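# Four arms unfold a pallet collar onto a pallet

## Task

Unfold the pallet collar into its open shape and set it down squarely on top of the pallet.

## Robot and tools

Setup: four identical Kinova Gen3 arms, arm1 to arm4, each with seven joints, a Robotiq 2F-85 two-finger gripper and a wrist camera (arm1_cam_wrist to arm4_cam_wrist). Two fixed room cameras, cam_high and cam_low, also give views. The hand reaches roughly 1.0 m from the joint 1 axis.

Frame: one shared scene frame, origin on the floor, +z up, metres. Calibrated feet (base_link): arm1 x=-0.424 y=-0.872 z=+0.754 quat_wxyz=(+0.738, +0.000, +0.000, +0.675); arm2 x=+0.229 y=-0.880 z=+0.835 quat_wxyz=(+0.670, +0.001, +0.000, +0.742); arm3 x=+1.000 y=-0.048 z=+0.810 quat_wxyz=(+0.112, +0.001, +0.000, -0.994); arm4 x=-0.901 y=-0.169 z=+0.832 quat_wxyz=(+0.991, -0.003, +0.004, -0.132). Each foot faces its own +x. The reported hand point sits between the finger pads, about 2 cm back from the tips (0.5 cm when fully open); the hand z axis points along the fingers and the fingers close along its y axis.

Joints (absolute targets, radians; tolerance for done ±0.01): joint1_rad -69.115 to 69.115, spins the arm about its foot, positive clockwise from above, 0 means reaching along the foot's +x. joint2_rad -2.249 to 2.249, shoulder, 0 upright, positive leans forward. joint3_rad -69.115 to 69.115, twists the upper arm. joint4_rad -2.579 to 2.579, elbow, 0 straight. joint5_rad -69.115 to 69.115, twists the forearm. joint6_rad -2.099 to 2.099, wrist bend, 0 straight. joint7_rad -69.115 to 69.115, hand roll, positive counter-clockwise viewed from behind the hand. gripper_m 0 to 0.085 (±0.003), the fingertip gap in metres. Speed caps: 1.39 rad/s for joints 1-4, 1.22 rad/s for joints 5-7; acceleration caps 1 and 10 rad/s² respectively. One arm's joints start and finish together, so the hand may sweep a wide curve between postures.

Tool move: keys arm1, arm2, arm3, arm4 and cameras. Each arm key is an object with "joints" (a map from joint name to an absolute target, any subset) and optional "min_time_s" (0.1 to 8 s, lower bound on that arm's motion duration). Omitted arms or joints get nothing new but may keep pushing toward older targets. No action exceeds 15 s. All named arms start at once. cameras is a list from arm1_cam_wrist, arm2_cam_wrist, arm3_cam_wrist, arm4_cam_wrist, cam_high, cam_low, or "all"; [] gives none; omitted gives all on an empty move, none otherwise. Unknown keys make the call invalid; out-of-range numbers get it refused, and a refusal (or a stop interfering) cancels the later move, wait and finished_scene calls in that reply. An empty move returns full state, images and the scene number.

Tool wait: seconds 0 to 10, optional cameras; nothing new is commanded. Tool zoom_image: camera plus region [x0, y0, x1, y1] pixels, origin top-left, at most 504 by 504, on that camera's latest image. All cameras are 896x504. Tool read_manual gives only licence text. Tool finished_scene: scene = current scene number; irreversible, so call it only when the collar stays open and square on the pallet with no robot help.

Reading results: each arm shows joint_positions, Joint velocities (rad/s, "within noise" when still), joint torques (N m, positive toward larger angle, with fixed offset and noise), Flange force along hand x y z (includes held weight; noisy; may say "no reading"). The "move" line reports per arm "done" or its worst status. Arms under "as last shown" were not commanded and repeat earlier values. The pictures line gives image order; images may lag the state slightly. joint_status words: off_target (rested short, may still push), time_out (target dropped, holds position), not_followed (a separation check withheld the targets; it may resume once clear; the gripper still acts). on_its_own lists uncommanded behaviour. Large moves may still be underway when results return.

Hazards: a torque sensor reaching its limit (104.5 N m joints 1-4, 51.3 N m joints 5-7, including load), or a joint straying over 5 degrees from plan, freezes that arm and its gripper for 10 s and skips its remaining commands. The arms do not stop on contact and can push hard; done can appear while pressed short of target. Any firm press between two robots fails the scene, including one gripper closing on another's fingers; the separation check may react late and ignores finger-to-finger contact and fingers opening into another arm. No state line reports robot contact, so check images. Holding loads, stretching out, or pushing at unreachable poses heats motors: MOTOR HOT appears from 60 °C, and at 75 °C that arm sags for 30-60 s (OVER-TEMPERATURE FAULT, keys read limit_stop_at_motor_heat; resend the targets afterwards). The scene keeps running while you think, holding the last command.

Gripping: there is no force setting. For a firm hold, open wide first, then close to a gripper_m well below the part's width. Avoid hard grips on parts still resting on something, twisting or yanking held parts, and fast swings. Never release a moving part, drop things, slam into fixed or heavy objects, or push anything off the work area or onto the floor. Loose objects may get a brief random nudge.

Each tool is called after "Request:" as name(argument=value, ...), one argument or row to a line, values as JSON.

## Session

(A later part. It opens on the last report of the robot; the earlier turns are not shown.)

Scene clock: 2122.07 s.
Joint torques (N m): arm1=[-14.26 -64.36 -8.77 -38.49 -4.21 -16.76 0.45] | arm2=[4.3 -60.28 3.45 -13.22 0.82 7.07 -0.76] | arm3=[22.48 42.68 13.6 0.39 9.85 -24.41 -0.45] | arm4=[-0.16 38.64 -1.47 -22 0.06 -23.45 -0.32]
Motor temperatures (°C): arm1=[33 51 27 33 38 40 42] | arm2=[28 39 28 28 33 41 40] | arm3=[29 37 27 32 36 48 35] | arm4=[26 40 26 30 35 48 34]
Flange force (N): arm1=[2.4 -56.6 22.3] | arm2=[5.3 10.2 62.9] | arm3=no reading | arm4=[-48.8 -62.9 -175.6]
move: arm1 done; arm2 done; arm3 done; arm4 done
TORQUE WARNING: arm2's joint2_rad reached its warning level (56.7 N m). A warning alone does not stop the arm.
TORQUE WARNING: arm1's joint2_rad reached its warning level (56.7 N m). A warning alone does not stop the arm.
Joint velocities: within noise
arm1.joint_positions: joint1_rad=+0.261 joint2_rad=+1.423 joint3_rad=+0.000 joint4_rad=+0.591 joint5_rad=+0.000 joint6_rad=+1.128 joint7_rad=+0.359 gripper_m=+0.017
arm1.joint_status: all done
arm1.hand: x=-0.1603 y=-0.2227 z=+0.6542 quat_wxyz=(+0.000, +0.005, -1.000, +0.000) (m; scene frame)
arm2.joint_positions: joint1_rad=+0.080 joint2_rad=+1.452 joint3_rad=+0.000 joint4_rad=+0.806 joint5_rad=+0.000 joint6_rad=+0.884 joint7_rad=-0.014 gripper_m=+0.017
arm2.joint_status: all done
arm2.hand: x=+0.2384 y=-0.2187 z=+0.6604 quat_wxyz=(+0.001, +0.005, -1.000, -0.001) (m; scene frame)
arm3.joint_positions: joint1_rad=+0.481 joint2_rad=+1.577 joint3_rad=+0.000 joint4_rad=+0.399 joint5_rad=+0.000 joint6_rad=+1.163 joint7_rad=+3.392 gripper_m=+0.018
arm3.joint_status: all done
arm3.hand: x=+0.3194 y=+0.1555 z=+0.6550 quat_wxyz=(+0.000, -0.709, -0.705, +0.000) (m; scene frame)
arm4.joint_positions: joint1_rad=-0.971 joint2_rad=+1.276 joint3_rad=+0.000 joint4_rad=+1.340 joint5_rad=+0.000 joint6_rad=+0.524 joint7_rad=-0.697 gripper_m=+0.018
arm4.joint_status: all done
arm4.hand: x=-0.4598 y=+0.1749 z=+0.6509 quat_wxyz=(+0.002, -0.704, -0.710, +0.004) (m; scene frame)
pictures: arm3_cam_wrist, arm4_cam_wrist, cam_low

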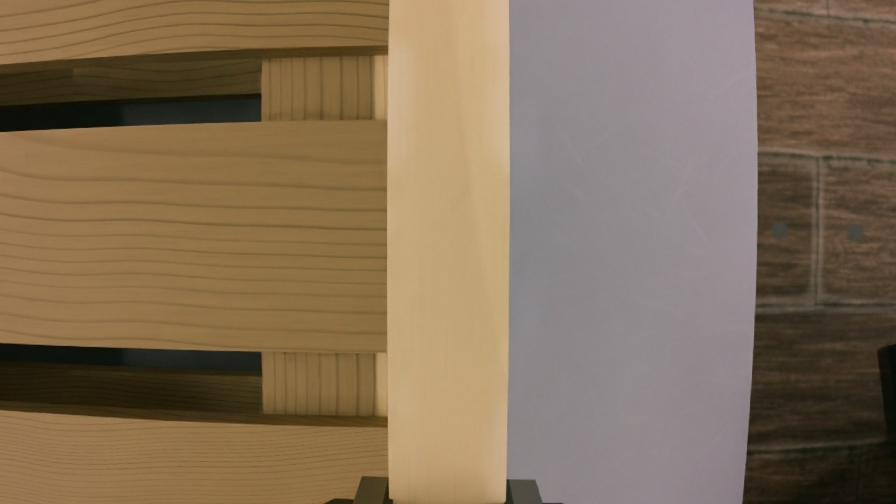

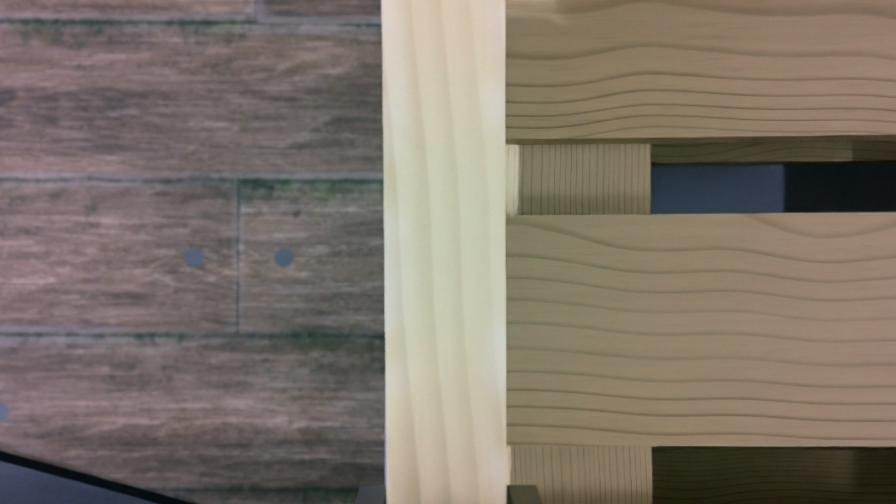

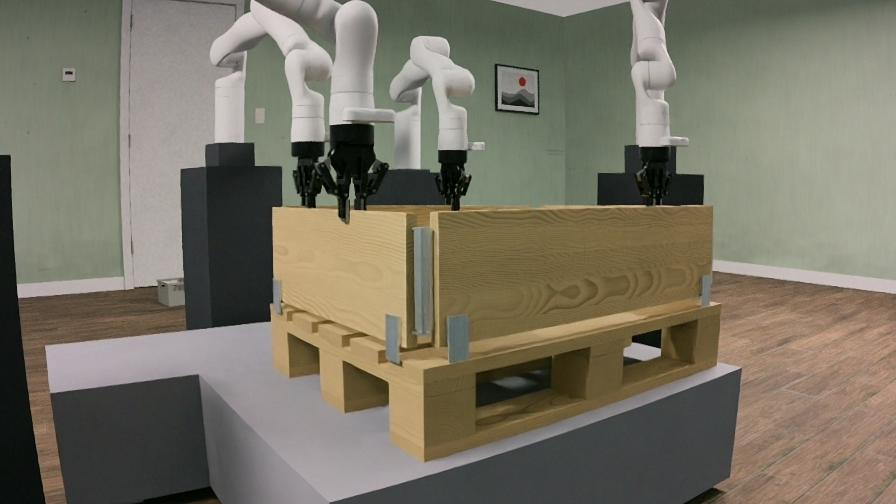

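Request:
move(
  arm1={"joints":{"joint2_rad":1.3619,"joint4_rad":0.6174,"joint6_rad":1.1623},"min_time_s":1.5},
  arm2={"joints":{"joint2_rad":1.3815,"joint4_rad":0.8532,"joint6_rad":0.9069},"min_time_s":1.5},
  arm3={"joints":{"joint2_rad":1.5017,"joint4_rad":0.4694,"joint6_rad":1.1705},"min_time_s":1.5},
  arm4={"joints":{"joint2_rad":1.2043,"joint4_rad":1.3761,"joint6_rad":0.5612},"min_time_s":1.5},
)

Request:
move(
  arm1={"joints":{"joint1_rad":0.2583,"joint2_rad":1.3797,"joint4_rad":0.5741,"joint6_rad":1.1878,"joint7_rad":0.3567},"min_time_s":1.5},
  arm2={"joints":{"joint1_rad":0.0797,"joint2_rad":1.394,"joint4_rad":0.8196,"joint6_rad":0.928,"joint7_rad":-0.0134},"min_time_s":1.5},
  arm3={"joints":{"joint1_rad":0.4877,"joint2_rad":1.5095,"joint4_rad":0.4504,"joint6_rad":1.1817,"joint7_rad":3.3985},"min_time_s":1.5},
  arm4={"joints":{"joint1_rad":-0.9788,"joint2_rad":1.209,"joint4_rad":1.3614,"joint6_rad":0.5712,"joint7_rad":-0.705},"min_time_s":1.5},
)

Request:
move(
  arm1={"joints":{"joint2_rad":1.4407,"joint4_rad":0.5461,"joint6_rad":1.1548},"min_time_s":2},
  arm2={"joints":{"joint2_rad":1.4651,"joint4_rad":0.7702,"joint6_rad":0.9063},"min_time_s":2},
  arm3={"joints":{"joint2_rad":1.5886,"joint4_rad":0.3772,"joint6_rad":1.1758},"min_time_s":2},
  arm4={"joints":{"joint2_rad":1.2816,"joint4_rad":1.3249,"joint6_rad":0.5351},"min_time_s":2},
  cameras=["cam_low"],
)

Request:
zoom_image(
  camera="cam_low",
  region=[230, 180, 482, 432],
)

Request:
zoom_image(
  camera="cam_low",
  region=[640, 240, 752, 352],
)

Scene clock: 2186.20 s.
Joint torques (N m): arm1=[-15.2 -41.49 -10.46 -29.28 -5.12 -17.1 0.44] | arm2=[-0.48 -36.91 -1.06 -5.99 -0.86 5.47 -0.74] | arm3=[1.64 -22.05 2.25 -0.11 1.54 7.39 -0.66] | arm4=[8.96 -26.03 7.28 12.61 1.45 12.39 -0.18]
Motor temperatures (°C): arm1=[32 56 27 38 38 41 42] | arm2=[28 50 28 28 33 42 40] | arm3=[31 44 28 31 38 49 35] | arm4=[26 47 25 30 35 56 34]
Flange force (N): arm1=[-0.7 -53.0 -7.8] | arm2=[-1.9 9.3 24.6] | arm3=no reading | arm4=[36.7 21.7 33.8]
move: arm1 done; arm2 done; arm3 done; arm4 done
TORQUE WARNING: arm1's joint2_rad reached its warning level (56.7 N m). A warning alone does not stop the arm.
TORQUE WARNING: arm2's joint2_rad reached its warning level (56.7 N m). A warning alone does not stop the arm.
Joint velocities: within noise
arm1.joint_positions: joint1_rad=+0.261 joint2_rad=+1.362 joint3_rad=+0.000 joint4_rad=+0.617 joint5_rad=+0.000 joint6_rad=+1.162 joint7_rad=+0.359 gripper_m=+0.017
arm1.joint_status: all done
arm1.hand: x=-0.1602 y=-0.2227 z=+0.6892 quat_wxyz=(+0.000, +0.005, -1.000, +0.000) (m; scene frame)
arm2.joint_positions: joint1_rad=+0.080 joint2_rad=+1.381 joint3_rad=+0.000 joint4_rad=+0.853 joint5_rad=+0.000 joint6_rad=+0.907 joint7_rad=-0.013 gripper_m=+0.017
arm2.joint_status: all done
arm2.hand: x=+0.2385 y=-0.2187 z=+0.6955 quat_wxyz=(+0.001, +0.005, -1.000, -0.001) (m; scene frame)
arm3.joint_positions: joint1_rad=+0.481 joint2_rad=+1.502 joint3_rad=+0.000 joint4_rad=+0.469 joint5_rad=+0.000 joint6_rad=+1.170 joint7_rad=+3.392 gripper_m=+0.018
arm3.joint_status: all done
arm3.hand: x=+0.3204 y=+0.1554 z=+0.6884 quat_wxyz=(-0.001, -0.709, -0.705, +0.000) (m; scene frame)
arm4.joint_positions: joint1_rad=-0.971 joint2_rad=+1.204 joint3_rad=+0.000 joint4_rad=+1.376 joint5_rad=+0.000 joint6_rad=+0.561 joint7_rad=-0.697 gripper_m=+0.018
arm4.joint_status: all done
arm4.hand: x=-0.4602 y=+0.1746 z=+0.6851 quat_wxyz=(+0.002, -0.704, -0.710, +0.005) (m; scene frame)
pictures: none

Scene clock: 2188.00 s.
Joint torques (N m): arm1=[-13.66 -41.68 -9.07 -28.13 -4.45 -16.24 0.49] | arm2=[-1.19 -37.32 -1.55 -6.83 -1.01 4.99 -0.7] | arm3=[1.65 -22.6 2.29 -0.56 1.56 7.23 -0.63] | arm4=[7.94 -26.36 6.05 11.62 1.09 11.9 -0.26]
Motor temperatures (°C): arm1=[32 56 27 38 38 41 42] | arm2=[28 50 28 28 33 42 40] | arm3=[31 44 28 31 38 49 35] | arm4=[26 47 25 30 35 56 34]
Flange force (N): arm1=[0.1 -48.8 -6.3] | arm2=[-2.8 7.8 23.8] | arm3=no reading | arm4=[34.3 21.4 32.8]
move: arm1 done; arm2 done; arm3 done; arm4 done
Joint velocities: within noise
arm1.joint_positions: joint1_rad=+0.258 joint2_rad=+1.380 joint3_rad=+0.000 joint4_rad=+0.574 joint5_rad=+0.000 joint6_rad=+1.188 joint7_rad=+0.357 gripper_m=+0.017
arm1.joint_status: all done
arm1.hand: x=-0.1603 y=-0.2178 z=+0.6893 quat_wxyz=(+0.000, +0.005, -1.000, +0.000) (m; scene frame)
arm2.joint_positions: joint1_rad=+0.080 joint2_rad=+1.394 joint3_rad=+0.000 joint4_rad=+0.820 joint5_rad=+0.000 joint6_rad=+0.928 joint7_rad=-0.013 gripper_m=+0.017
arm2.joint_status: all done
arm2.hand: x=+0.2385 y=-0.2137 z=+0.6956 quat_wxyz=(+0.001, +0.005, -1.000, -0.001) (m; scene frame)
arm3.joint_positions: joint1_rad=+0.488 joint2_rad=+1.509 joint3_rad=+0.000 joint4_rad=+0.450 joint5_rad=+0.000 joint6_rad=+1.182 joint7_rad=+3.398 gripper_m=+0.018
arm3.joint_status: all done
arm3.hand: x=+0.3203 y=+0.1604 z=+0.6883 quat_wxyz=(-0.001, -0.709, -0.705, +0.000) (m; scene frame)
arm4.joint_positions: joint1_rad=-0.979 joint2_rad=+1.209 joint3_rad=+0.000 joint4_rad=+1.361 joint5_rad=+0.000 joint6_rad=+0.571 joint7_rad=-0.705 gripper_m=+0.018
arm4.joint_status: all done
arm4.hand: x=-0.4603 y=+0.1801 z=+0.6849 quat_wxyz=(+0.002, -0.704, -0.710, +0.005) (m; scene frame)
pictures: none

Scene clock: 2190.30 s.
Joint torques (N m): arm1=[-13.02 -45.24 -8.49 -24.98 -4.11 -11.28 0.54] | arm2=[1.58 -36.86 0.74 -7.18 0.07 4.49 -0.71] | arm3=[1.58 -18.32 2.04 0.95 1.56 7.15 -0.59] | arm4=[10.66 -18.19 8.96 15.5 1.89 12.64 -0.11]
Motor temperatures (°C): arm1=[32 56 27 38 38 41 42] | arm2=[28 50 28 28 33 42 40] | arm3=[31 44 28 31 38 49 35] | arm4=[26 47 25 30 35 56 34]
Flange force (N): arm1=[-4.3 -35.8 4.8] | arm2=[1.4 4.8 22.0] | arm3=no reading | arm4=[39.6 19.9 22.3]
move: arm1 done; arm2 done; arm3 done; arm4 done
Joint velocities: within noise
arm1.joint_positions: joint1_rad=+0.258 joint2_rad=+1.441 joint3_rad=+0.000 joint4_rad=+0.546 joint5_rad=+0.000 joint6_rad=+1.155 joint7_rad=+0.357 gripper_m=+0.017
arm1.joint_status: all done
arm1.hand: x=-0.1604 y=-0.2177 z=+0.6544 quat_wxyz=(+0.000, +0.005, -1.000, +0.000) (m; scene frame)
arm2.joint_positions: joint1_rad=+0.080 joint2_rad=+1.465 joint3_rad=+0.000 joint4_rad=+0.770 joint5_rad=+0.000 joint6_rad=+0.906 joint7_rad=-0.013 gripper_m=+0.017
arm2.joint_status: all done
arm2.hand: x=+0.2384 y=-0.2136 z=+0.6606 quat_wxyz=(+0.001, +0.005, -1.000, -0.001) (m; scene frame)
arm3.joint_positions: joint1_rad=+0.488 joint2_rad=+1.589 joint3_rad=+0.000 joint4_rad=+0.377 joint5_rad=+0.000 joint6_rad=+1.176 joint7_rad=+3.398 gripper_m=+0.018
arm3.joint_status: all done
arm3.hand: x=+0.3203 y=+0.1604 z=+0.6534 quat_wxyz=(-0.001, -0.709, -0.705, +0.000) (m; scene frame)
arm4.joint_positions: joint1_rad=-0.979 joint2_rad=+1.282 joint3_rad=+0.000 joint4_rad=+1.325 joint5_rad=+0.000 joint6_rad=+0.535 joint7_rad=-0.705 gripper_m=+0.018
arm4.joint_status: all done
arm4.hand: x=-0.4605 y=+0.1801 z=+0.6500 quat_wxyz=(+0.002, -0.704, -0.710, +0.005) (m; scene frame)
pictures: cam_low

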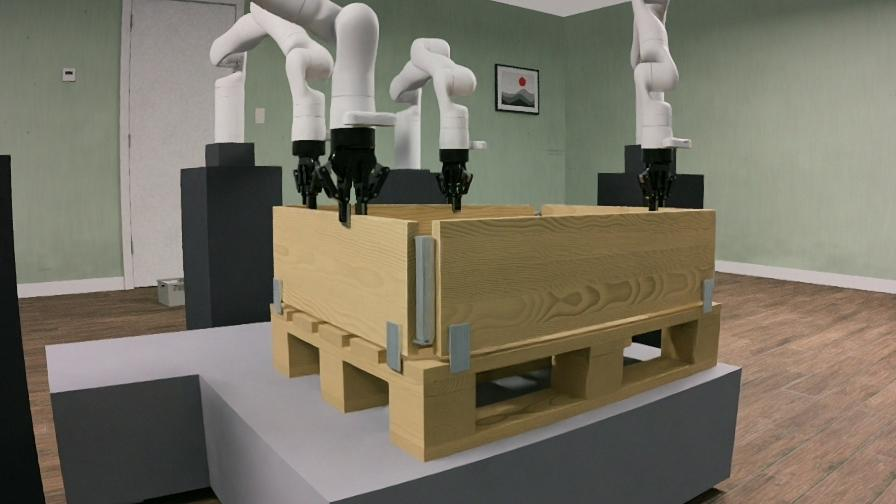

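Scaled by 2.000 from the camera's 896x504 image, which has a finer 1280x720 frame.

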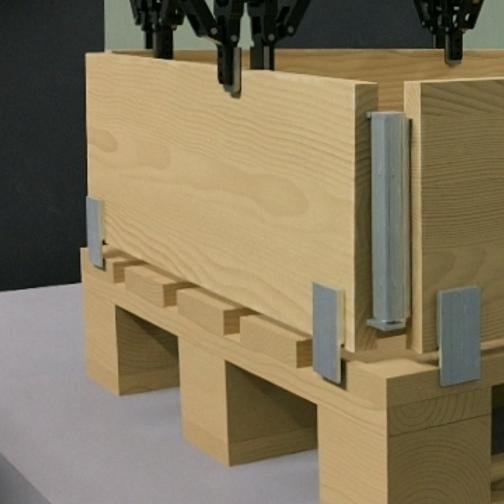

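Scaled by 4.500 from the camera's 896x504 image, which has a finer 1280x720 frame.

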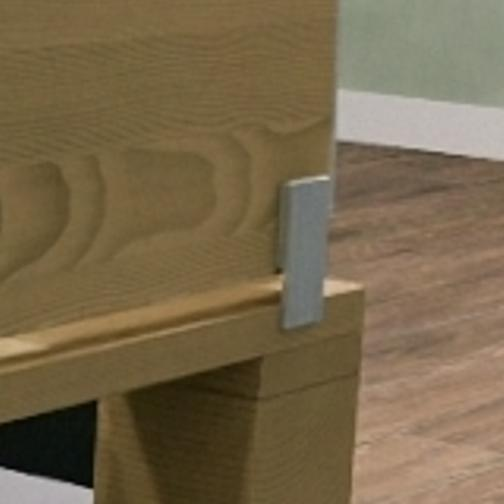

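Request:
move(
  arm1={"joints":{"joint2_rad":1.4692,"joint4_rad":0.5283,"joint6_rad":1.1441},"min_time_s":2},
  arm2={"joints":{"joint2_rad":1.5013,"joint4_rad":0.7412,"joint6_rad":0.8991},"min_time_s":2},
  arm3={"joints":{"joint2_rad":1.6279,"joint4_rad":0.3326,"joint6_rad":1.1811},"min_time_s":2},
  arm4={"joints":{"joint2_rad":1.3177,"joint4_rad":1.3038,"joint6_rad":0.5201},"min_time_s":2},
  cameras=["cam_low","arm1_cam_wrist","arm2_cam_wrist"],
)

Request:
zoom_image(
  camera="cam_low",
  region=[230, 180, 482, 432],
)

Scene clock: 2208.20 s.
Joint torques (N m): arm1=[-22.47 7.36 -15.66 -14.99 -7.84 -25.23 0.51] | arm2=[-17.83 -34.34 -15.16 -0.73 -6.77 9.43 -0.66] | arm3=[9.1 5.53 5.62 -0.29 4.32 -6.43 -0.7] | arm4=[9.76 44.61 7.18 9.18 2.08 -3.78 -0.2]
Motor temperatures (°C): arm1=[32 55 27 38 38 41 42] | arm2=[28 49 28 28 33 41 40] | arm3=[30 43 28 31 38 48 35] | arm4=[26 45 26 29 35 54 34]
Flange force (N): arm1=no reading | arm2=[-28.0 22.8 30.0] | arm3=no reading | arm4=[5.8 -20.8 -132.9]
move: arm1 done; arm2 done; arm3 done; arm4 done
Joint velocities: within noise
arm1.joint_positions: joint1_rad=+0.258 joint2_rad=+1.469 joint3_rad=+0.000 joint4_rad=+0.528 joint5_rad=+0.000 joint6_rad=+1.144 joint7_rad=+0.357 gripper_m=+0.017
arm1.joint_status: all done
arm1.hand: x=-0.1602 y=-0.2177 z=+0.6394 quat_wxyz=(+0.000, +0.005, -1.000, +0.000) (m; scene frame)
arm2.joint_positions: joint1_rad=+0.080 joint2_rad=+1.501 joint3_rad=+0.000 joint4_rad=+0.741 joint5_rad=+0.000 joint6_rad=+0.899 joint7_rad=-0.013 gripper_m=+0.017
arm2.joint_status: all done
arm2.hand: x=+0.2385 y=-0.2136 z=+0.6436 quat_wxyz=(+0.001, +0.005, -1.000, -0.001) (m; scene frame)
arm3.joint_positions: joint1_rad=+0.488 joint2_rad=+1.628 joint3_rad=+0.000 joint4_rad=+0.333 joint5_rad=+0.000 joint6_rad=+1.181 joint7_rad=+3.398 gripper_m=+0.018
arm3.joint_status: all done
arm3.hand: x=+0.3203 y=+0.1603 z=+0.6385 quat_wxyz=(-0.001, -0.709, -0.705, +0.000) (m; scene frame)
arm4.joint_positions: joint1_rad=-0.979 joint2_rad=+1.315 joint3_rad=+0.000 joint4_rad=+1.304 joint5_rad=+0.000 joint6_rad=+0.520 joint7_rad=-0.705 gripper_m=+0.018
arm4.joint_status: all done
arm4.hand: x=-0.4596 y=+0.1808 z=+0.6346 quat_wxyz=(+0.002, -0.704, -0.710, +0.003) (m; scene frame)
pictures: arm1_cam_wrist, arm2_cam_wrist, cam_low

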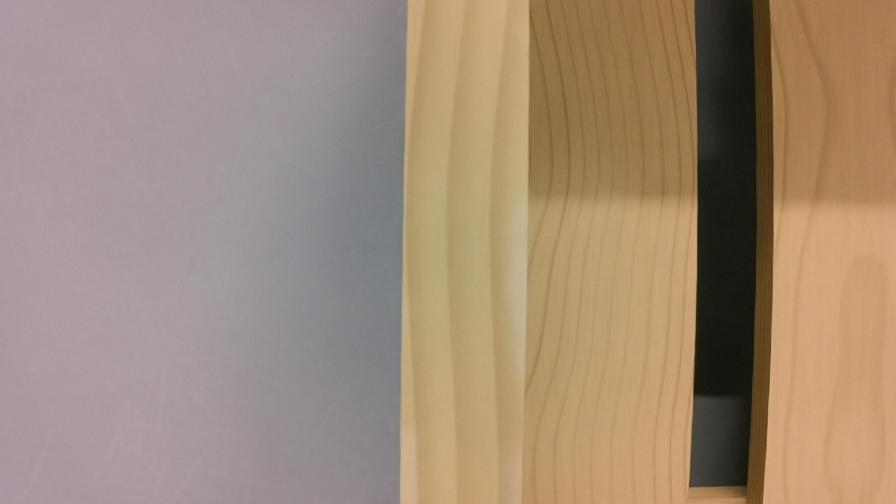

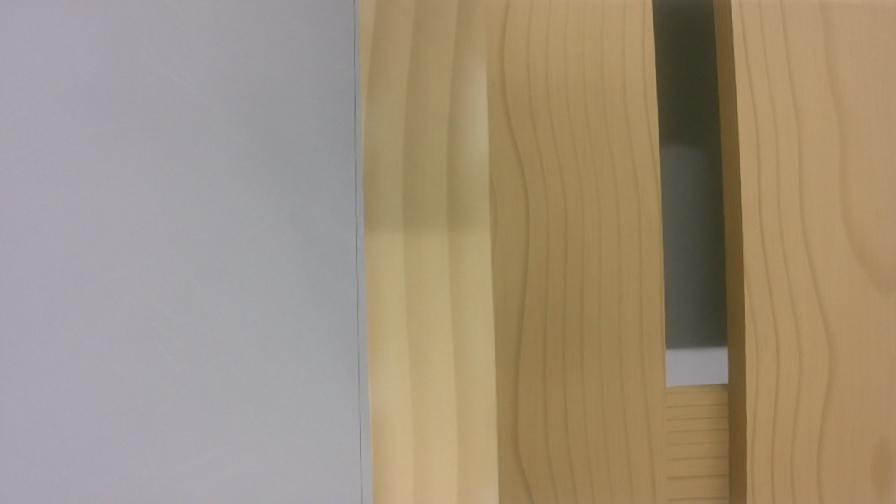

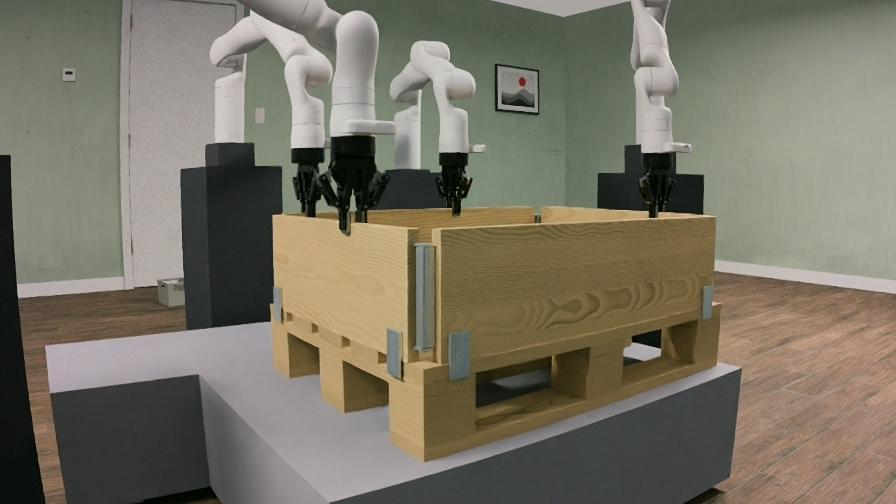

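Scaled by 2.000 from the camera's 896x504 image, which has a finer 1280x720 frame.

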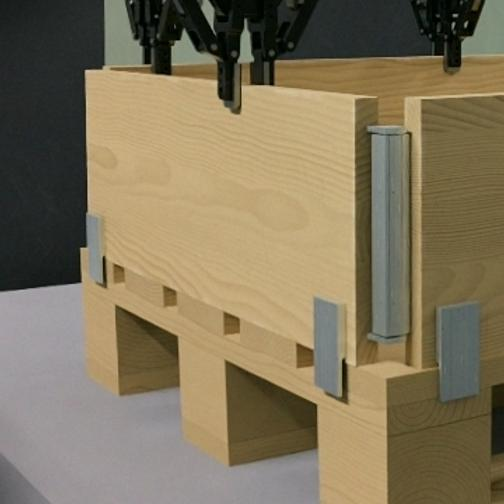

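Request:
move(
  arm4={"joints":{"joint2_rad":1.3062,"joint4_rad":1.3105,"joint6_rad":0.5249},"min_time_s":1},
  cameras=["cam_low"],
)

Scene clock: 2228.60 s.
Joint torques (N m): arm1=[-22.01 7.99 -15.27 -15.69 -7.46 -26.45 0.57] | arm2=[-16.63 -34.24 -14.07 -0.51 -6.41 9.83 -0.66] | arm3=[10.81 6.16 6.5 2.06 4.89 -4.21 -0.74] | arm4=[17.08 -4.08 15.11 22.02 3.28 14.42 -0.41]
Motor temperatures (°C): arm1=[33 53 27 37 38 43 42] | arm2=[28 47 29 28 34 42 40] | arm3=[30 42 28 31 37 47 35] | arm4=[26 48 26 29 35 53 34]
Flange force (N): arm1=no reading | arm2=[-26.2 22.2 30.4] | arm3=no reading | arm4=[51.1 17.1 2.7]
move: arm4 done
Joint velocities: within noise
arm1.joint_positions: joint1_rad=+0.258 joint2_rad=+1.469 joint3_rad=+0.000 joint4_rad=+0.528 joint5_rad=+0.000 joint6_rad=+1.144 joint7_rad=+0.357 gripper_m=+0.017
arm1.joint_status: not commanded
arm1.hand: x=-0.1604 y=-0.2177 z=+0.6394 quat_wxyz=(+0.000, +0.005, -1.000, +0.000) (m; scene frame)
arm2: as last shown
arm2.hand: x=+0.2383 y=-0.2137 z=+0.6436 quat_wxyz=(+0.001, +0.005, -1.000, -0.001) (m; scene frame)
arm3.joint_positions: joint1_rad=+0.488 joint2_rad=+1.628 joint3_rad=+0.000 joint4_rad=+0.333 joint5_rad=+0.000 joint6_rad=+1.181 joint7_rad=+3.398 gripper_m=+0.018
arm3.joint_status: not commanded
arm3.hand: x=+0.3203 y=+0.1604 z=+0.6384 quat_wxyz=(-0.001, -0.709, -0.705, +0.000) (m; scene frame)
arm4.joint_positions: joint1_rad=-0.979 joint2_rad=+1.306 joint3_rad=+0.000 joint4_rad=+1.310 joint5_rad=+0.000 joint6_rad=+0.525 joint7_rad=-0.705 gripper_m=+0.018
arm4.joint_status: all done
arm4.hand: x=-0.4607 y=+0.1801 z=+0.6383 quat_wxyz=(+0.002, -0.704, -0.710, +0.005) (m; scene frame)
pictures: cam_low

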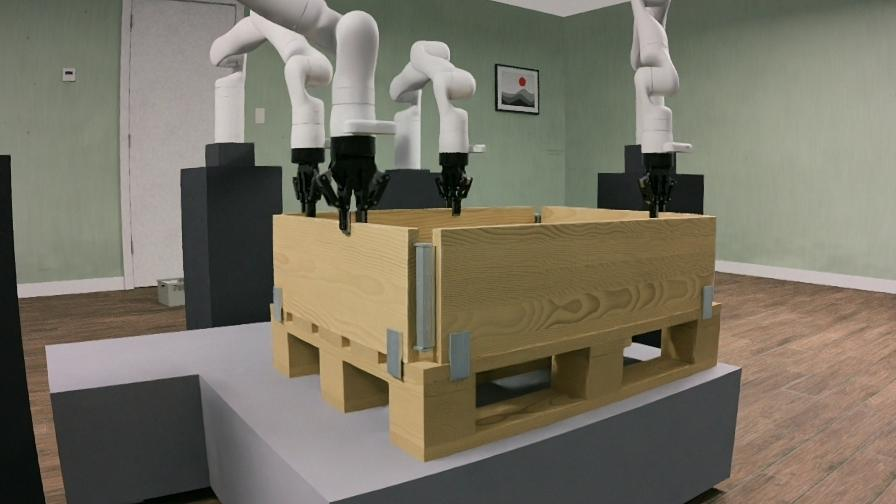

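Request:
move(
  arm4={"joints":{"gripper_m":0.06}},
)

Request:
move(
  arm4={"joints":{"joint2_rad":0.95,"joint4_rad":1.37,"joint6_rad":0.82},"min_time_s":2},
  cameras=["arm4_cam_wrist","cam_low"],
)

Request:
move(
  arm4={"joints":{"joint1_rad":-0.0774,"joint2_rad":0.8109,"joint4_rad":1.9809,"joint6_rad":0.3498,"joint7_rad":-1.3838}},
  cameras=["arm4_cam_wrist"],
)

Scene clock: 2239.80 s.
Joint torques (N m): arm1=[-2.56 2.97 -1.54 0.02 0.98 -5.92 1.32] | arm2=[-0.32 -34.33 -0.02 -3.74 0.27 6.85 0] | arm3=[10.22 5.11 6.47 3.68 4.95 -1.52 -0.31] | arm4=[0.22 -23.9 -0.68 -4.33 -0.21 0.28 -0.02]
Motor temperatures (°C): arm1=[33 52 27 36 38 44 42] | arm2=[28 47 29 28 34 42 40] | arm3=[30 41 28 31 37 47 35] | arm4=[27 47 26 29 35 53 34]
Flange force (N): arm1=no reading | arm2=[-0.6 12.0 23.6] | arm3=no reading | arm4=[0.1 -1.0 -0.7]
move: arm4 done
Joint velocities: within noise
arm1.joint_positions: joint1_rad=+0.258 joint2_rad=+1.469 joint3_rad=+0.000 joint4_rad=+0.528 joint5_rad=+0.000 joint6_rad=+1.144 joint7_rad=+0.357 gripper_m=+0.017
arm1.joint_status: not commanded
arm1.hand: x=-0.1603 y=-0.2177 z=+0.6394 quat_wxyz=(+0.000, +0.005, -1.000, +0.000) (m; scene frame)
arm2: as last shown
arm2.hand: x=+0.2384 y=-0.2137 z=+0.6436 quat_wxyz=(+0.001, +0.005, -1.000, -0.001) (m; scene frame)
arm3.joint_positions: joint1_rad=+0.488 joint2_rad=+1.628 joint3_rad=+0.000 joint4_rad=+0.333 joint5_rad=+0.000 joint6_rad=+1.181 joint7_rad=+3.398 gripper_m=+0.018
arm3.joint_status: not commanded
arm3.hand: x=+0.3204 y=+0.1604 z=+0.6384 quat_wxyz=(-0.001, -0.709, -0.705, +0.000) (m; scene frame)
arm4.joint_positions: joint1_rad=-0.979 joint2_rad=+1.306 joint3_rad=+0.000 joint4_rad=+1.310 joint5_rad=+0.000 joint6_rad=+0.525 joint7_rad=-0.705 gripper_m=+0.060
arm4.joint_status: all done
arm4.hand: x=-0.4605 y=+0.1800 z=+0.6384 quat_wxyz=(+0.002, -0.704, -0.710, +0.005) (m; scene frame)
pictures: none

Scene clock: 2242.17 s.
Joint torques (N m): arm1=[-2.42 2.87 -1.55 -0.03 1.05 -5.94 1.35] | arm2=[-0.34 -34.29 0.08 -3.8 0.31 6.86 0.06] | arm3=[10.26 5.11 6.5 3.73 4.93 -1.51 -0.3] | arm4=[0.21 -23.04 -0.68 -6.45 -0.19 0.27 -0.01]
Motor temperatures (°C): arm1=[33 51 27 36 38 44 42] | arm2=[28 47 29 28 34 42 40] | arm3=[30 41 28 31 37 47 35] | arm4=[27 47 26 29 35 52 34]
Flange force (N): arm1=no reading | arm2=[-0.5 11.3 23.4] | arm3=no reading | arm4=[0.1 -0.9 -0.3]
move: arm4 done
Joint velocities: within noise
arm1.joint_positions: joint1_rad=+0.258 joint2_rad=+1.469 joint3_rad=+0.000 joint4_rad=+0.528 joint5_rad=+0.000 joint6_rad=+1.144 joint7_rad=+0.357 gripper_m=+0.017
arm1.joint_status: not commanded
arm1.hand: x=-0.1603 y=-0.2177 z=+0.6394 quat_wxyz=(+0.000, +0.005, -1.000, +0.000) (m; scene frame)
arm2: as last shown
arm3.joint_positions: joint1_rad=+0.488 joint2_rad=+1.628 joint3_rad=+0.000 joint4_rad=+0.333 joint5_rad=+0.000 joint6_rad=+1.181 joint7_rad=+3.398 gripper_m=+0.018
arm3.joint_status: not commanded
arm3.hand: x=+0.3204 y=+0.1604 z=+0.6384 quat_wxyz=(-0.001, -0.709, -0.705, +0.000) (m; scene frame)
arm4.joint_positions: joint1_rad=-0.979 joint2_rad=+0.950 joint3_rad=+0.000 joint4_rad=+1.370 joint5_rad=+0.000 joint6_rad=+0.820 joint7_rad=-0.705 gripper_m=+0.060
arm4.joint_status: all done
arm4.hand: x=-0.4518 y=+0.1869 z=+0.8309 quat_wxyz=(+0.002, -0.704, -0.710, +0.004) (m; scene frame)
pictures: arm4_cam_wrist, cam_low

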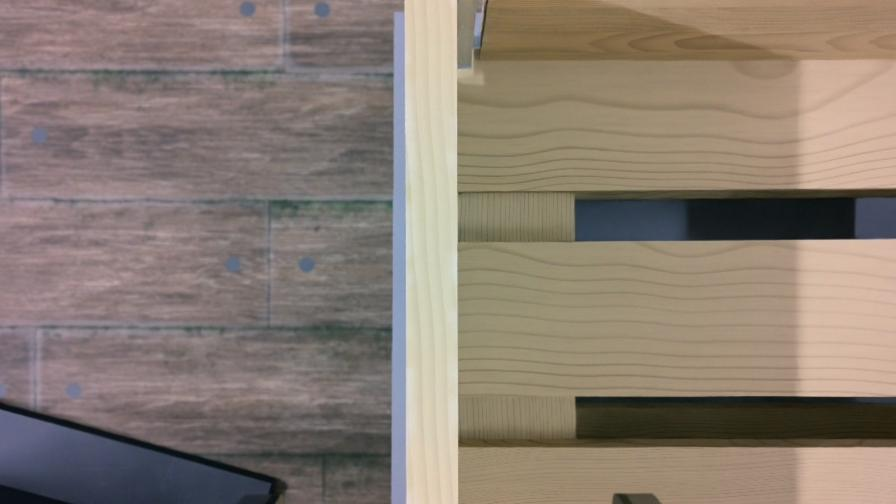

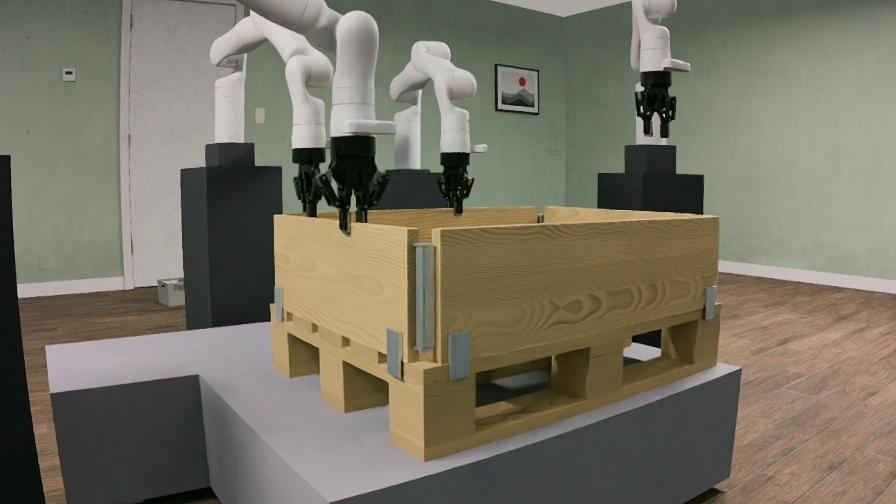

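Scene clock: 2244.43 s.
Joint torques (N m): arm1=[-2.43 2.86 -1.5 0.01 1.02 -5.95 1.33] | arm2=[-0.35 -34.31 0.05 -3.74 0.26 6.83 0.04] | arm3=[10.36 5.08 6.43 3.71 4.95 -1.52 -0.34] | arm4=[0.38 -17.65 -0.69 -2.97 -0.16 0.23 -0.04]
Motor temperatures (°C): arm1=[33 51 27 36 38 44 42] | arm2=[28 47 29 28 34 42 40] | arm3=[30 41 28 31 37 47 35] | arm4=[27 47 26 29 35 52 34]
Flange force (N): arm1=no reading | arm2=[-0.6 12.0 23.5] | arm3=no reading | arm4=[-0.5 -1.0 -0.6]
move: arm4 done
Joint velocities: within noise
arm1.joint_positions: joint1_rad=+0.258 joint2_rad=+1.469 joint3_rad=+0.000 joint4_rad=+0.528 joint5_rad=+0.000 joint6_rad=+1.144 joint7_rad=+0.357 gripper_m=+0.017
arm1.joint_status: not commanded
arm1.hand: x=-0.1603 y=-0.2177 z=+0.6394 quat_wxyz=(+0.000, +0.005, -1.000, +0.000) (m; scene frame)
arm2: as last shown
arm3.joint_positions: joint1_rad=+0.488 joint2_rad=+1.628 joint3_rad=+0.000 joint4_rad=+0.333 joint5_rad=+0.000 joint6_rad=+1.181 joint7_rad=+3.398 gripper_m=+0.018
arm3.joint_status: not commanded
arm3.hand: x=+0.3204 y=+0.1604 z=+0.6384 quat_wxyz=(-0.001, -0.709, -0.705, +0.000) (m; scene frame)
arm4.joint_positions: joint1_rad=-0.077 joint2_rad=+0.811 joint3_rad=+0.000 joint4_rad=+1.981 joint5_rad=+0.000 joint6_rad=+0.350 joint7_rad=-1.384 gripper_m=+0.060
arm4.joint_status: all done
arm4.hand: x=-0.5009 y=-0.2709 z=+0.7972 quat_wxyz=(-0.002, -1.000, +0.001, +0.005) (m; scene frame)
pictures: arm4_cam_wrist

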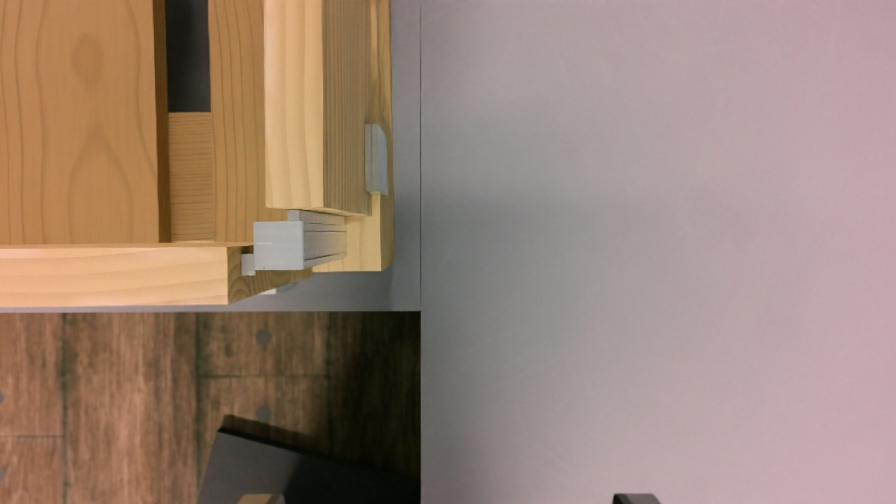

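Request:
move(
  cameras=["arm4_cam_wrist"],
)

Request:
zoom_image(
  camera="arm4_cam_wrist",
  region=[300, 90, 460, 310],
)

Request:
zoom_image(
  camera="arm4_cam_wrist",
  region=[180, 200, 420, 330],
)

Scene clock: 2259.03 s.
Joint torques (N m): arm1=[-2.39 2.82 -1.48 0.02 1.05 -5.93 1.34] | arm2=[-0.33 -34.33 0.06 -3.84 0.34 6.84 0.04] | arm3=[10.26 5.13 6.44 3.68 4.92 -1.5 -0.34] | arm4=[0.39 -17.66 -0.63 -2.93 -0.2 0.22 -0.03]
Motor temperatures (°C): arm1=[33 50 27 35 38 43 42] | arm2=[28 47 29 28 34 42 40] | arm3=[30 40 28 31 37 46 35] | arm4=[27 46 26 28 35 51 34]
Flange force (N): arm1=no reading | arm2=[-0.5 11.3 23.4] | arm3=no reading | arm4=[-0.3 -1.0 -0.6]
Joint velocities: within noise
arm1.joint_positions: joint1_rad=+0.258 joint2_rad=+1.469 joint3_rad=+0.000 joint4_rad=+0.528 joint5_rad=+0.000 joint6_rad=+1.144 joint7_rad=+0.357 gripper_m=+0.017
arm1.joint_status: not commanded
arm1.hand: x=-0.1603 y=-0.2177 z=+0.6394 quat_wxyz=(+0.000, +0.005, -1.000, +0.000) (m; scene frame)
arm2.joint_positions: joint1_rad=+0.080 joint2_rad=+1.501 joint3_rad=+0.000 joint4_rad=+0.741 joint5_rad=+0.000 joint6_rad=+0.899 joint7_rad=-0.013 gripper_m=+0.017
arm2.joint_status: not commanded
arm2.hand: x=+0.2384 y=-0.2137 z=+0.6436 quat_wxyz=(+0.001, +0.005, -1.000, -0.001) (m; scene frame)
arm3.joint_positions: joint1_rad=+0.488 joint2_rad=+1.628 joint3_rad=+0.000 joint4_rad=+0.333 joint5_rad=+0.000 joint6_rad=+1.181 joint7_rad=+3.398 gripper_m=+0.018
arm3.joint_status: not commanded
arm3.hand: x=+0.3204 y=+0.1604 z=+0.6384 quat_wxyz=(-0.001, -0.709, -0.705, +0.000) (m; scene frame)
arm4.joint_positions: joint1_rad=-0.077 joint2_rad=+0.811 joint3_rad=+0.000 joint4_rad=+1.981 joint5_rad=+0.000 joint6_rad=+0.350 joint7_rad=-1.384 gripper_m=+0.060
arm4.joint_status: all done
arm4.hand: x=-0.5009 y=-0.2709 z=+0.7972 quat_wxyz=(-0.002, -1.000, +0.001, +0.005) (m; scene frame)
pictures: arm4_cam_wrist

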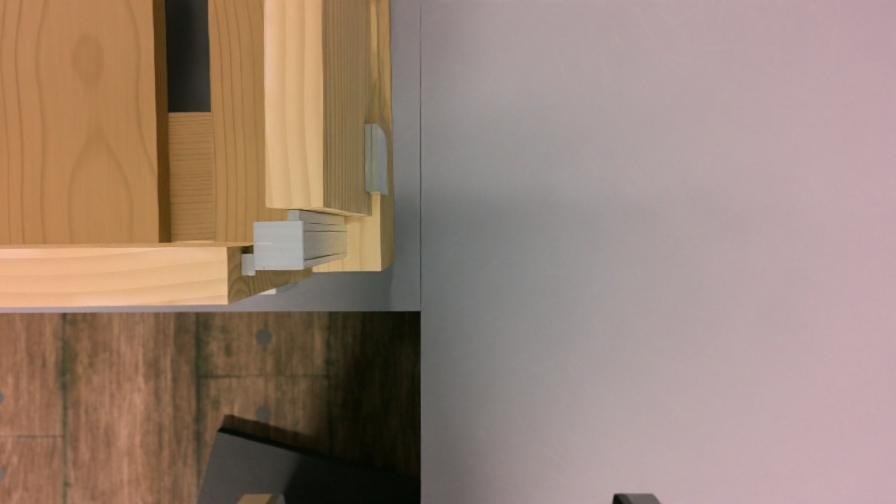

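Scaled by 2.291 from the camera's 896x504 image, which has a finer 1280x720 frame.

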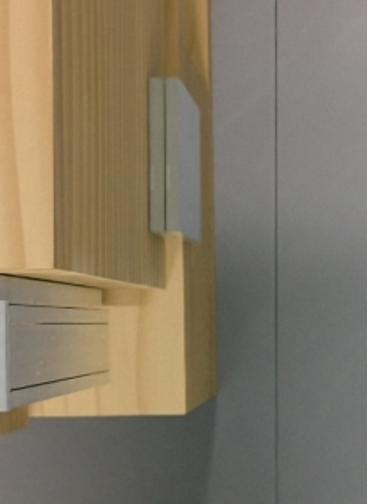

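Scaled by 2.100 from the camera's 896x504 image, which has a finer 1280x720 frame.

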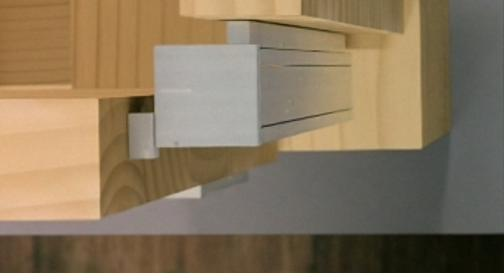

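Request:
move(
  arm2={"joints":{"joint2_rad":1.5077,"joint4_rad":0.736,"joint6_rad":0.8979},"min_time_s":1},
  arm1={"joints":{"joint2_rad":1.4654,"joint4_rad":0.5307,"joint6_rad":1.1455},"min_time_s":1},
  arm3={"joints":{"joint2_rad":1.6227,"joint4_rad":0.3385,"joint6_rad":1.1804},"min_time_s":1},
)

Request:
move(
  arm4={"joints":{"joint1_rad":-1.1366,"joint2_rad":1.0492,"joint4_rad":1.2751,"joint6_rad":0.8173,"joint7_rad":-2.443}},
  cameras=["arm4_cam_wrist","cam_low"],
)

Request:
zoom_image(
  camera="arm4_cam_wrist",
  region=[200, 60, 600, 380],
)

Request:
zoom_image(
  camera="cam_low",
  region=[230, 180, 482, 432],
)

Scene clock: 2286.33 s.
Joint torques (N m): arm1=[-2.95 -20.02 -1.54 -1.06 0.61 3.73 1.22] | arm2=[-0.29 -15.92 -0.04 -6.23 0.49 -2.05 -0.08] | arm3=[6.64 -14.53 4.79 -2.37 3.54 1.46 -0.35] | arm4=[0.38 -17.72 -0.62 -2.94 -0.2 0.24 -0.06]
Motor temperatures (°C): arm1=[32 47 27 34 38 41 42] | arm2=[28 47 29 28 34 42 40] | arm3=[30 39 28 31 37 45 35] | arm4=[27 45 26 28 35 50 34]
Flange force (N): arm1=no reading | arm2=[0.0 -15.6 -24.4] | arm3=no reading | arm4=[-0.3 -0.9 -0.4]
move: arm1 done; arm2 done; arm3 done
Joint velocities: within noise
arm1.joint_positions: joint1_rad=+0.258 joint2_rad=+1.465 joint3_rad=+0.000 joint4_rad=+0.531 joint5_rad=+0.000 joint6_rad=+1.146 joint7_rad=+0.357 gripper_m=+0.017
arm1.joint_status: all done
arm1.hand: x=-0.1603 y=-0.2177 z=+0.6414 quat_wxyz=(+0.000, +0.005, -1.000, +0.000) (m; scene frame)
arm2.joint_positions: joint1_rad=+0.080 joint2_rad=+1.508 joint3_rad=+0.000 joint4_rad=+0.736 joint5_rad=+0.000 joint6_rad=+0.898 joint7_rad=-0.013 gripper_m=+0.017
arm2.joint_status: all done
arm2.hand: x=+0.2384 y=-0.2137 z=+0.6406 quat_wxyz=(+0.001, +0.005, -1.000, -0.001) (m; scene frame)
arm3.joint_positions: joint1_rad=+0.488 joint2_rad=+1.623 joint3_rad=+0.000 joint4_rad=+0.339 joint5_rad=+0.000 joint6_rad=+1.180 joint7_rad=+3.398 gripper_m=+0.018
arm3.joint_status: all done
arm3.hand: x=+0.3203 y=+0.1604 z=+0.6403 quat_wxyz=(-0.001, -0.709, -0.705, +0.000) (m; scene frame)
arm4: as last shown
pictures: none

Scene clock: 2288.77 s.
Joint torques (N m): arm1=[-3.25 -20.16 -1.71 -1.13 0.48 3.78 1.25] | arm2=[-0.65 -15.57 -0.31 -6.29 0.39 -2.13 -0.1] | arm3=[6.6 -14.91 4.82 -2.62 3.58 1.22 -0.32] | arm4=[0.14 -24.09 -0.65 -6.46 -0.15 0.26 0.02]
Motor temperatures (°C): arm1=[32 47 27 34 38 41 42] | arm2=[28 46 29 28 34 42 40] | arm3=[30 39 28 31 37 45 35] | arm4=[27 45 26 27 35 50 34]
Flange force (N): arm1=no reading | arm2=[-0.6 -16.6 -25.3] | arm3=no reading | arm4=[-1.0 0.2 -0.4]
move: arm4 done
Joint velocities: within noise
arm1.joint_positions: joint1_rad=+0.258 joint2_rad=+1.465 joint3_rad=+0.000 joint4_rad=+0.531 joint5_rad=+0.000 joint6_rad=+1.146 joint7_rad=+0.357 gripper_m=+0.017
arm1.joint_status: not commanded
arm1.hand: x=-0.1603 y=-0.2177 z=+0.6414 quat_wxyz=(+0.000, +0.005, -1.000, +0.000) (m; scene frame)
arm2: as last shown
arm2.hand: x=+0.2383 y=-0.2137 z=+0.6406 quat_wxyz=(+0.001, +0.005, -1.000, -0.001) (m; scene frame)
arm3.joint_positions: joint1_rad=+0.488 joint2_rad=+1.623 joint3_rad=+0.000 joint4_rad=+0.338 joint5_rad=+0.000 joint6_rad=+1.180 joint7_rad=+3.398 gripper_m=+0.018
arm3.joint_status: not commanded
arm3.hand: x=+0.3203 y=+0.1604 z=+0.6404 quat_wxyz=(-0.001, -0.709, -0.705, +0.000) (m; scene frame)
arm4.joint_positions: joint1_rad=-1.137 joint2_rad=+1.049 joint3_rad=+0.000 joint4_rad=+1.275 joint5_rad=+0.000 joint6_rad=+0.817 joint7_rad=-2.443 gripper_m=+0.060
arm4.joint_status: all done
arm4.hand: x=-0.5000 y=+0.2692 z=+0.7950 quat_wxyz=(-0.002, -1.000, +0.001, +0.005) (m; scene frame)
pictures: arm4_cam_wrist, cam_low

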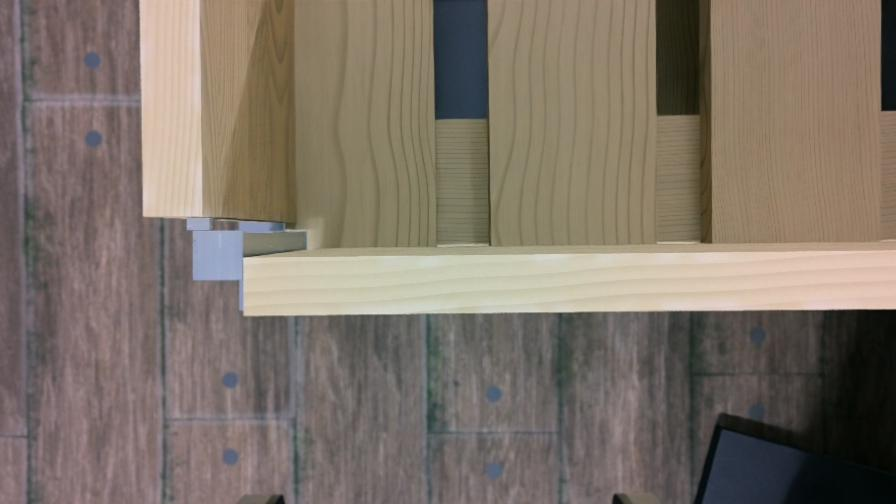

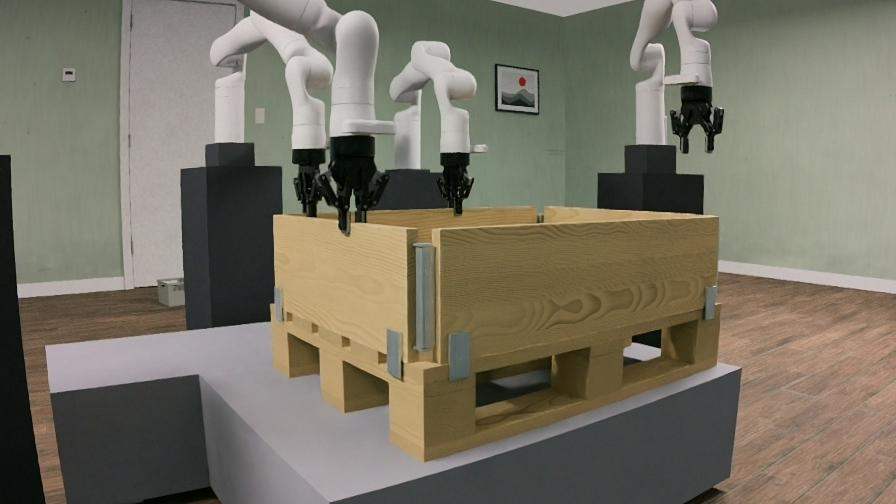

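Scaled by 1.260 from the camera's 896x504 image, which has a finer 1280x720 frame.

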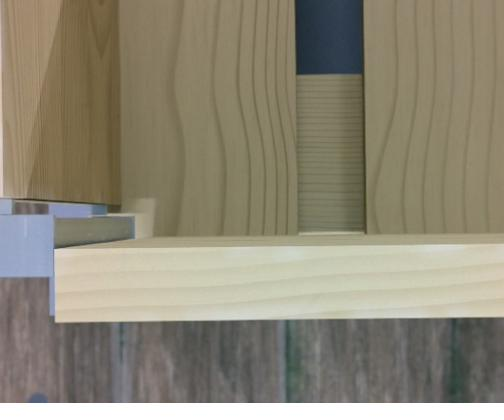

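Scaled by 2.000 from the camera's 896x504 image, which has a finer 1280x720 frame.

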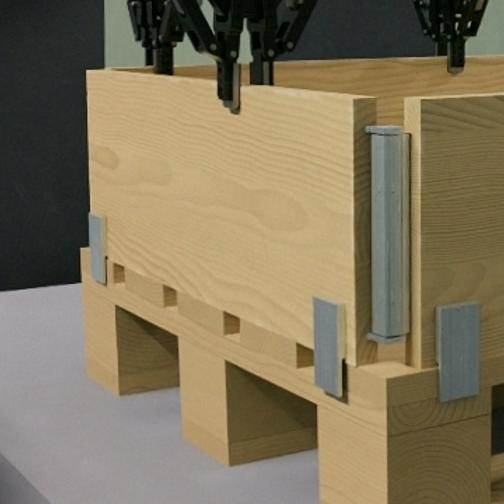

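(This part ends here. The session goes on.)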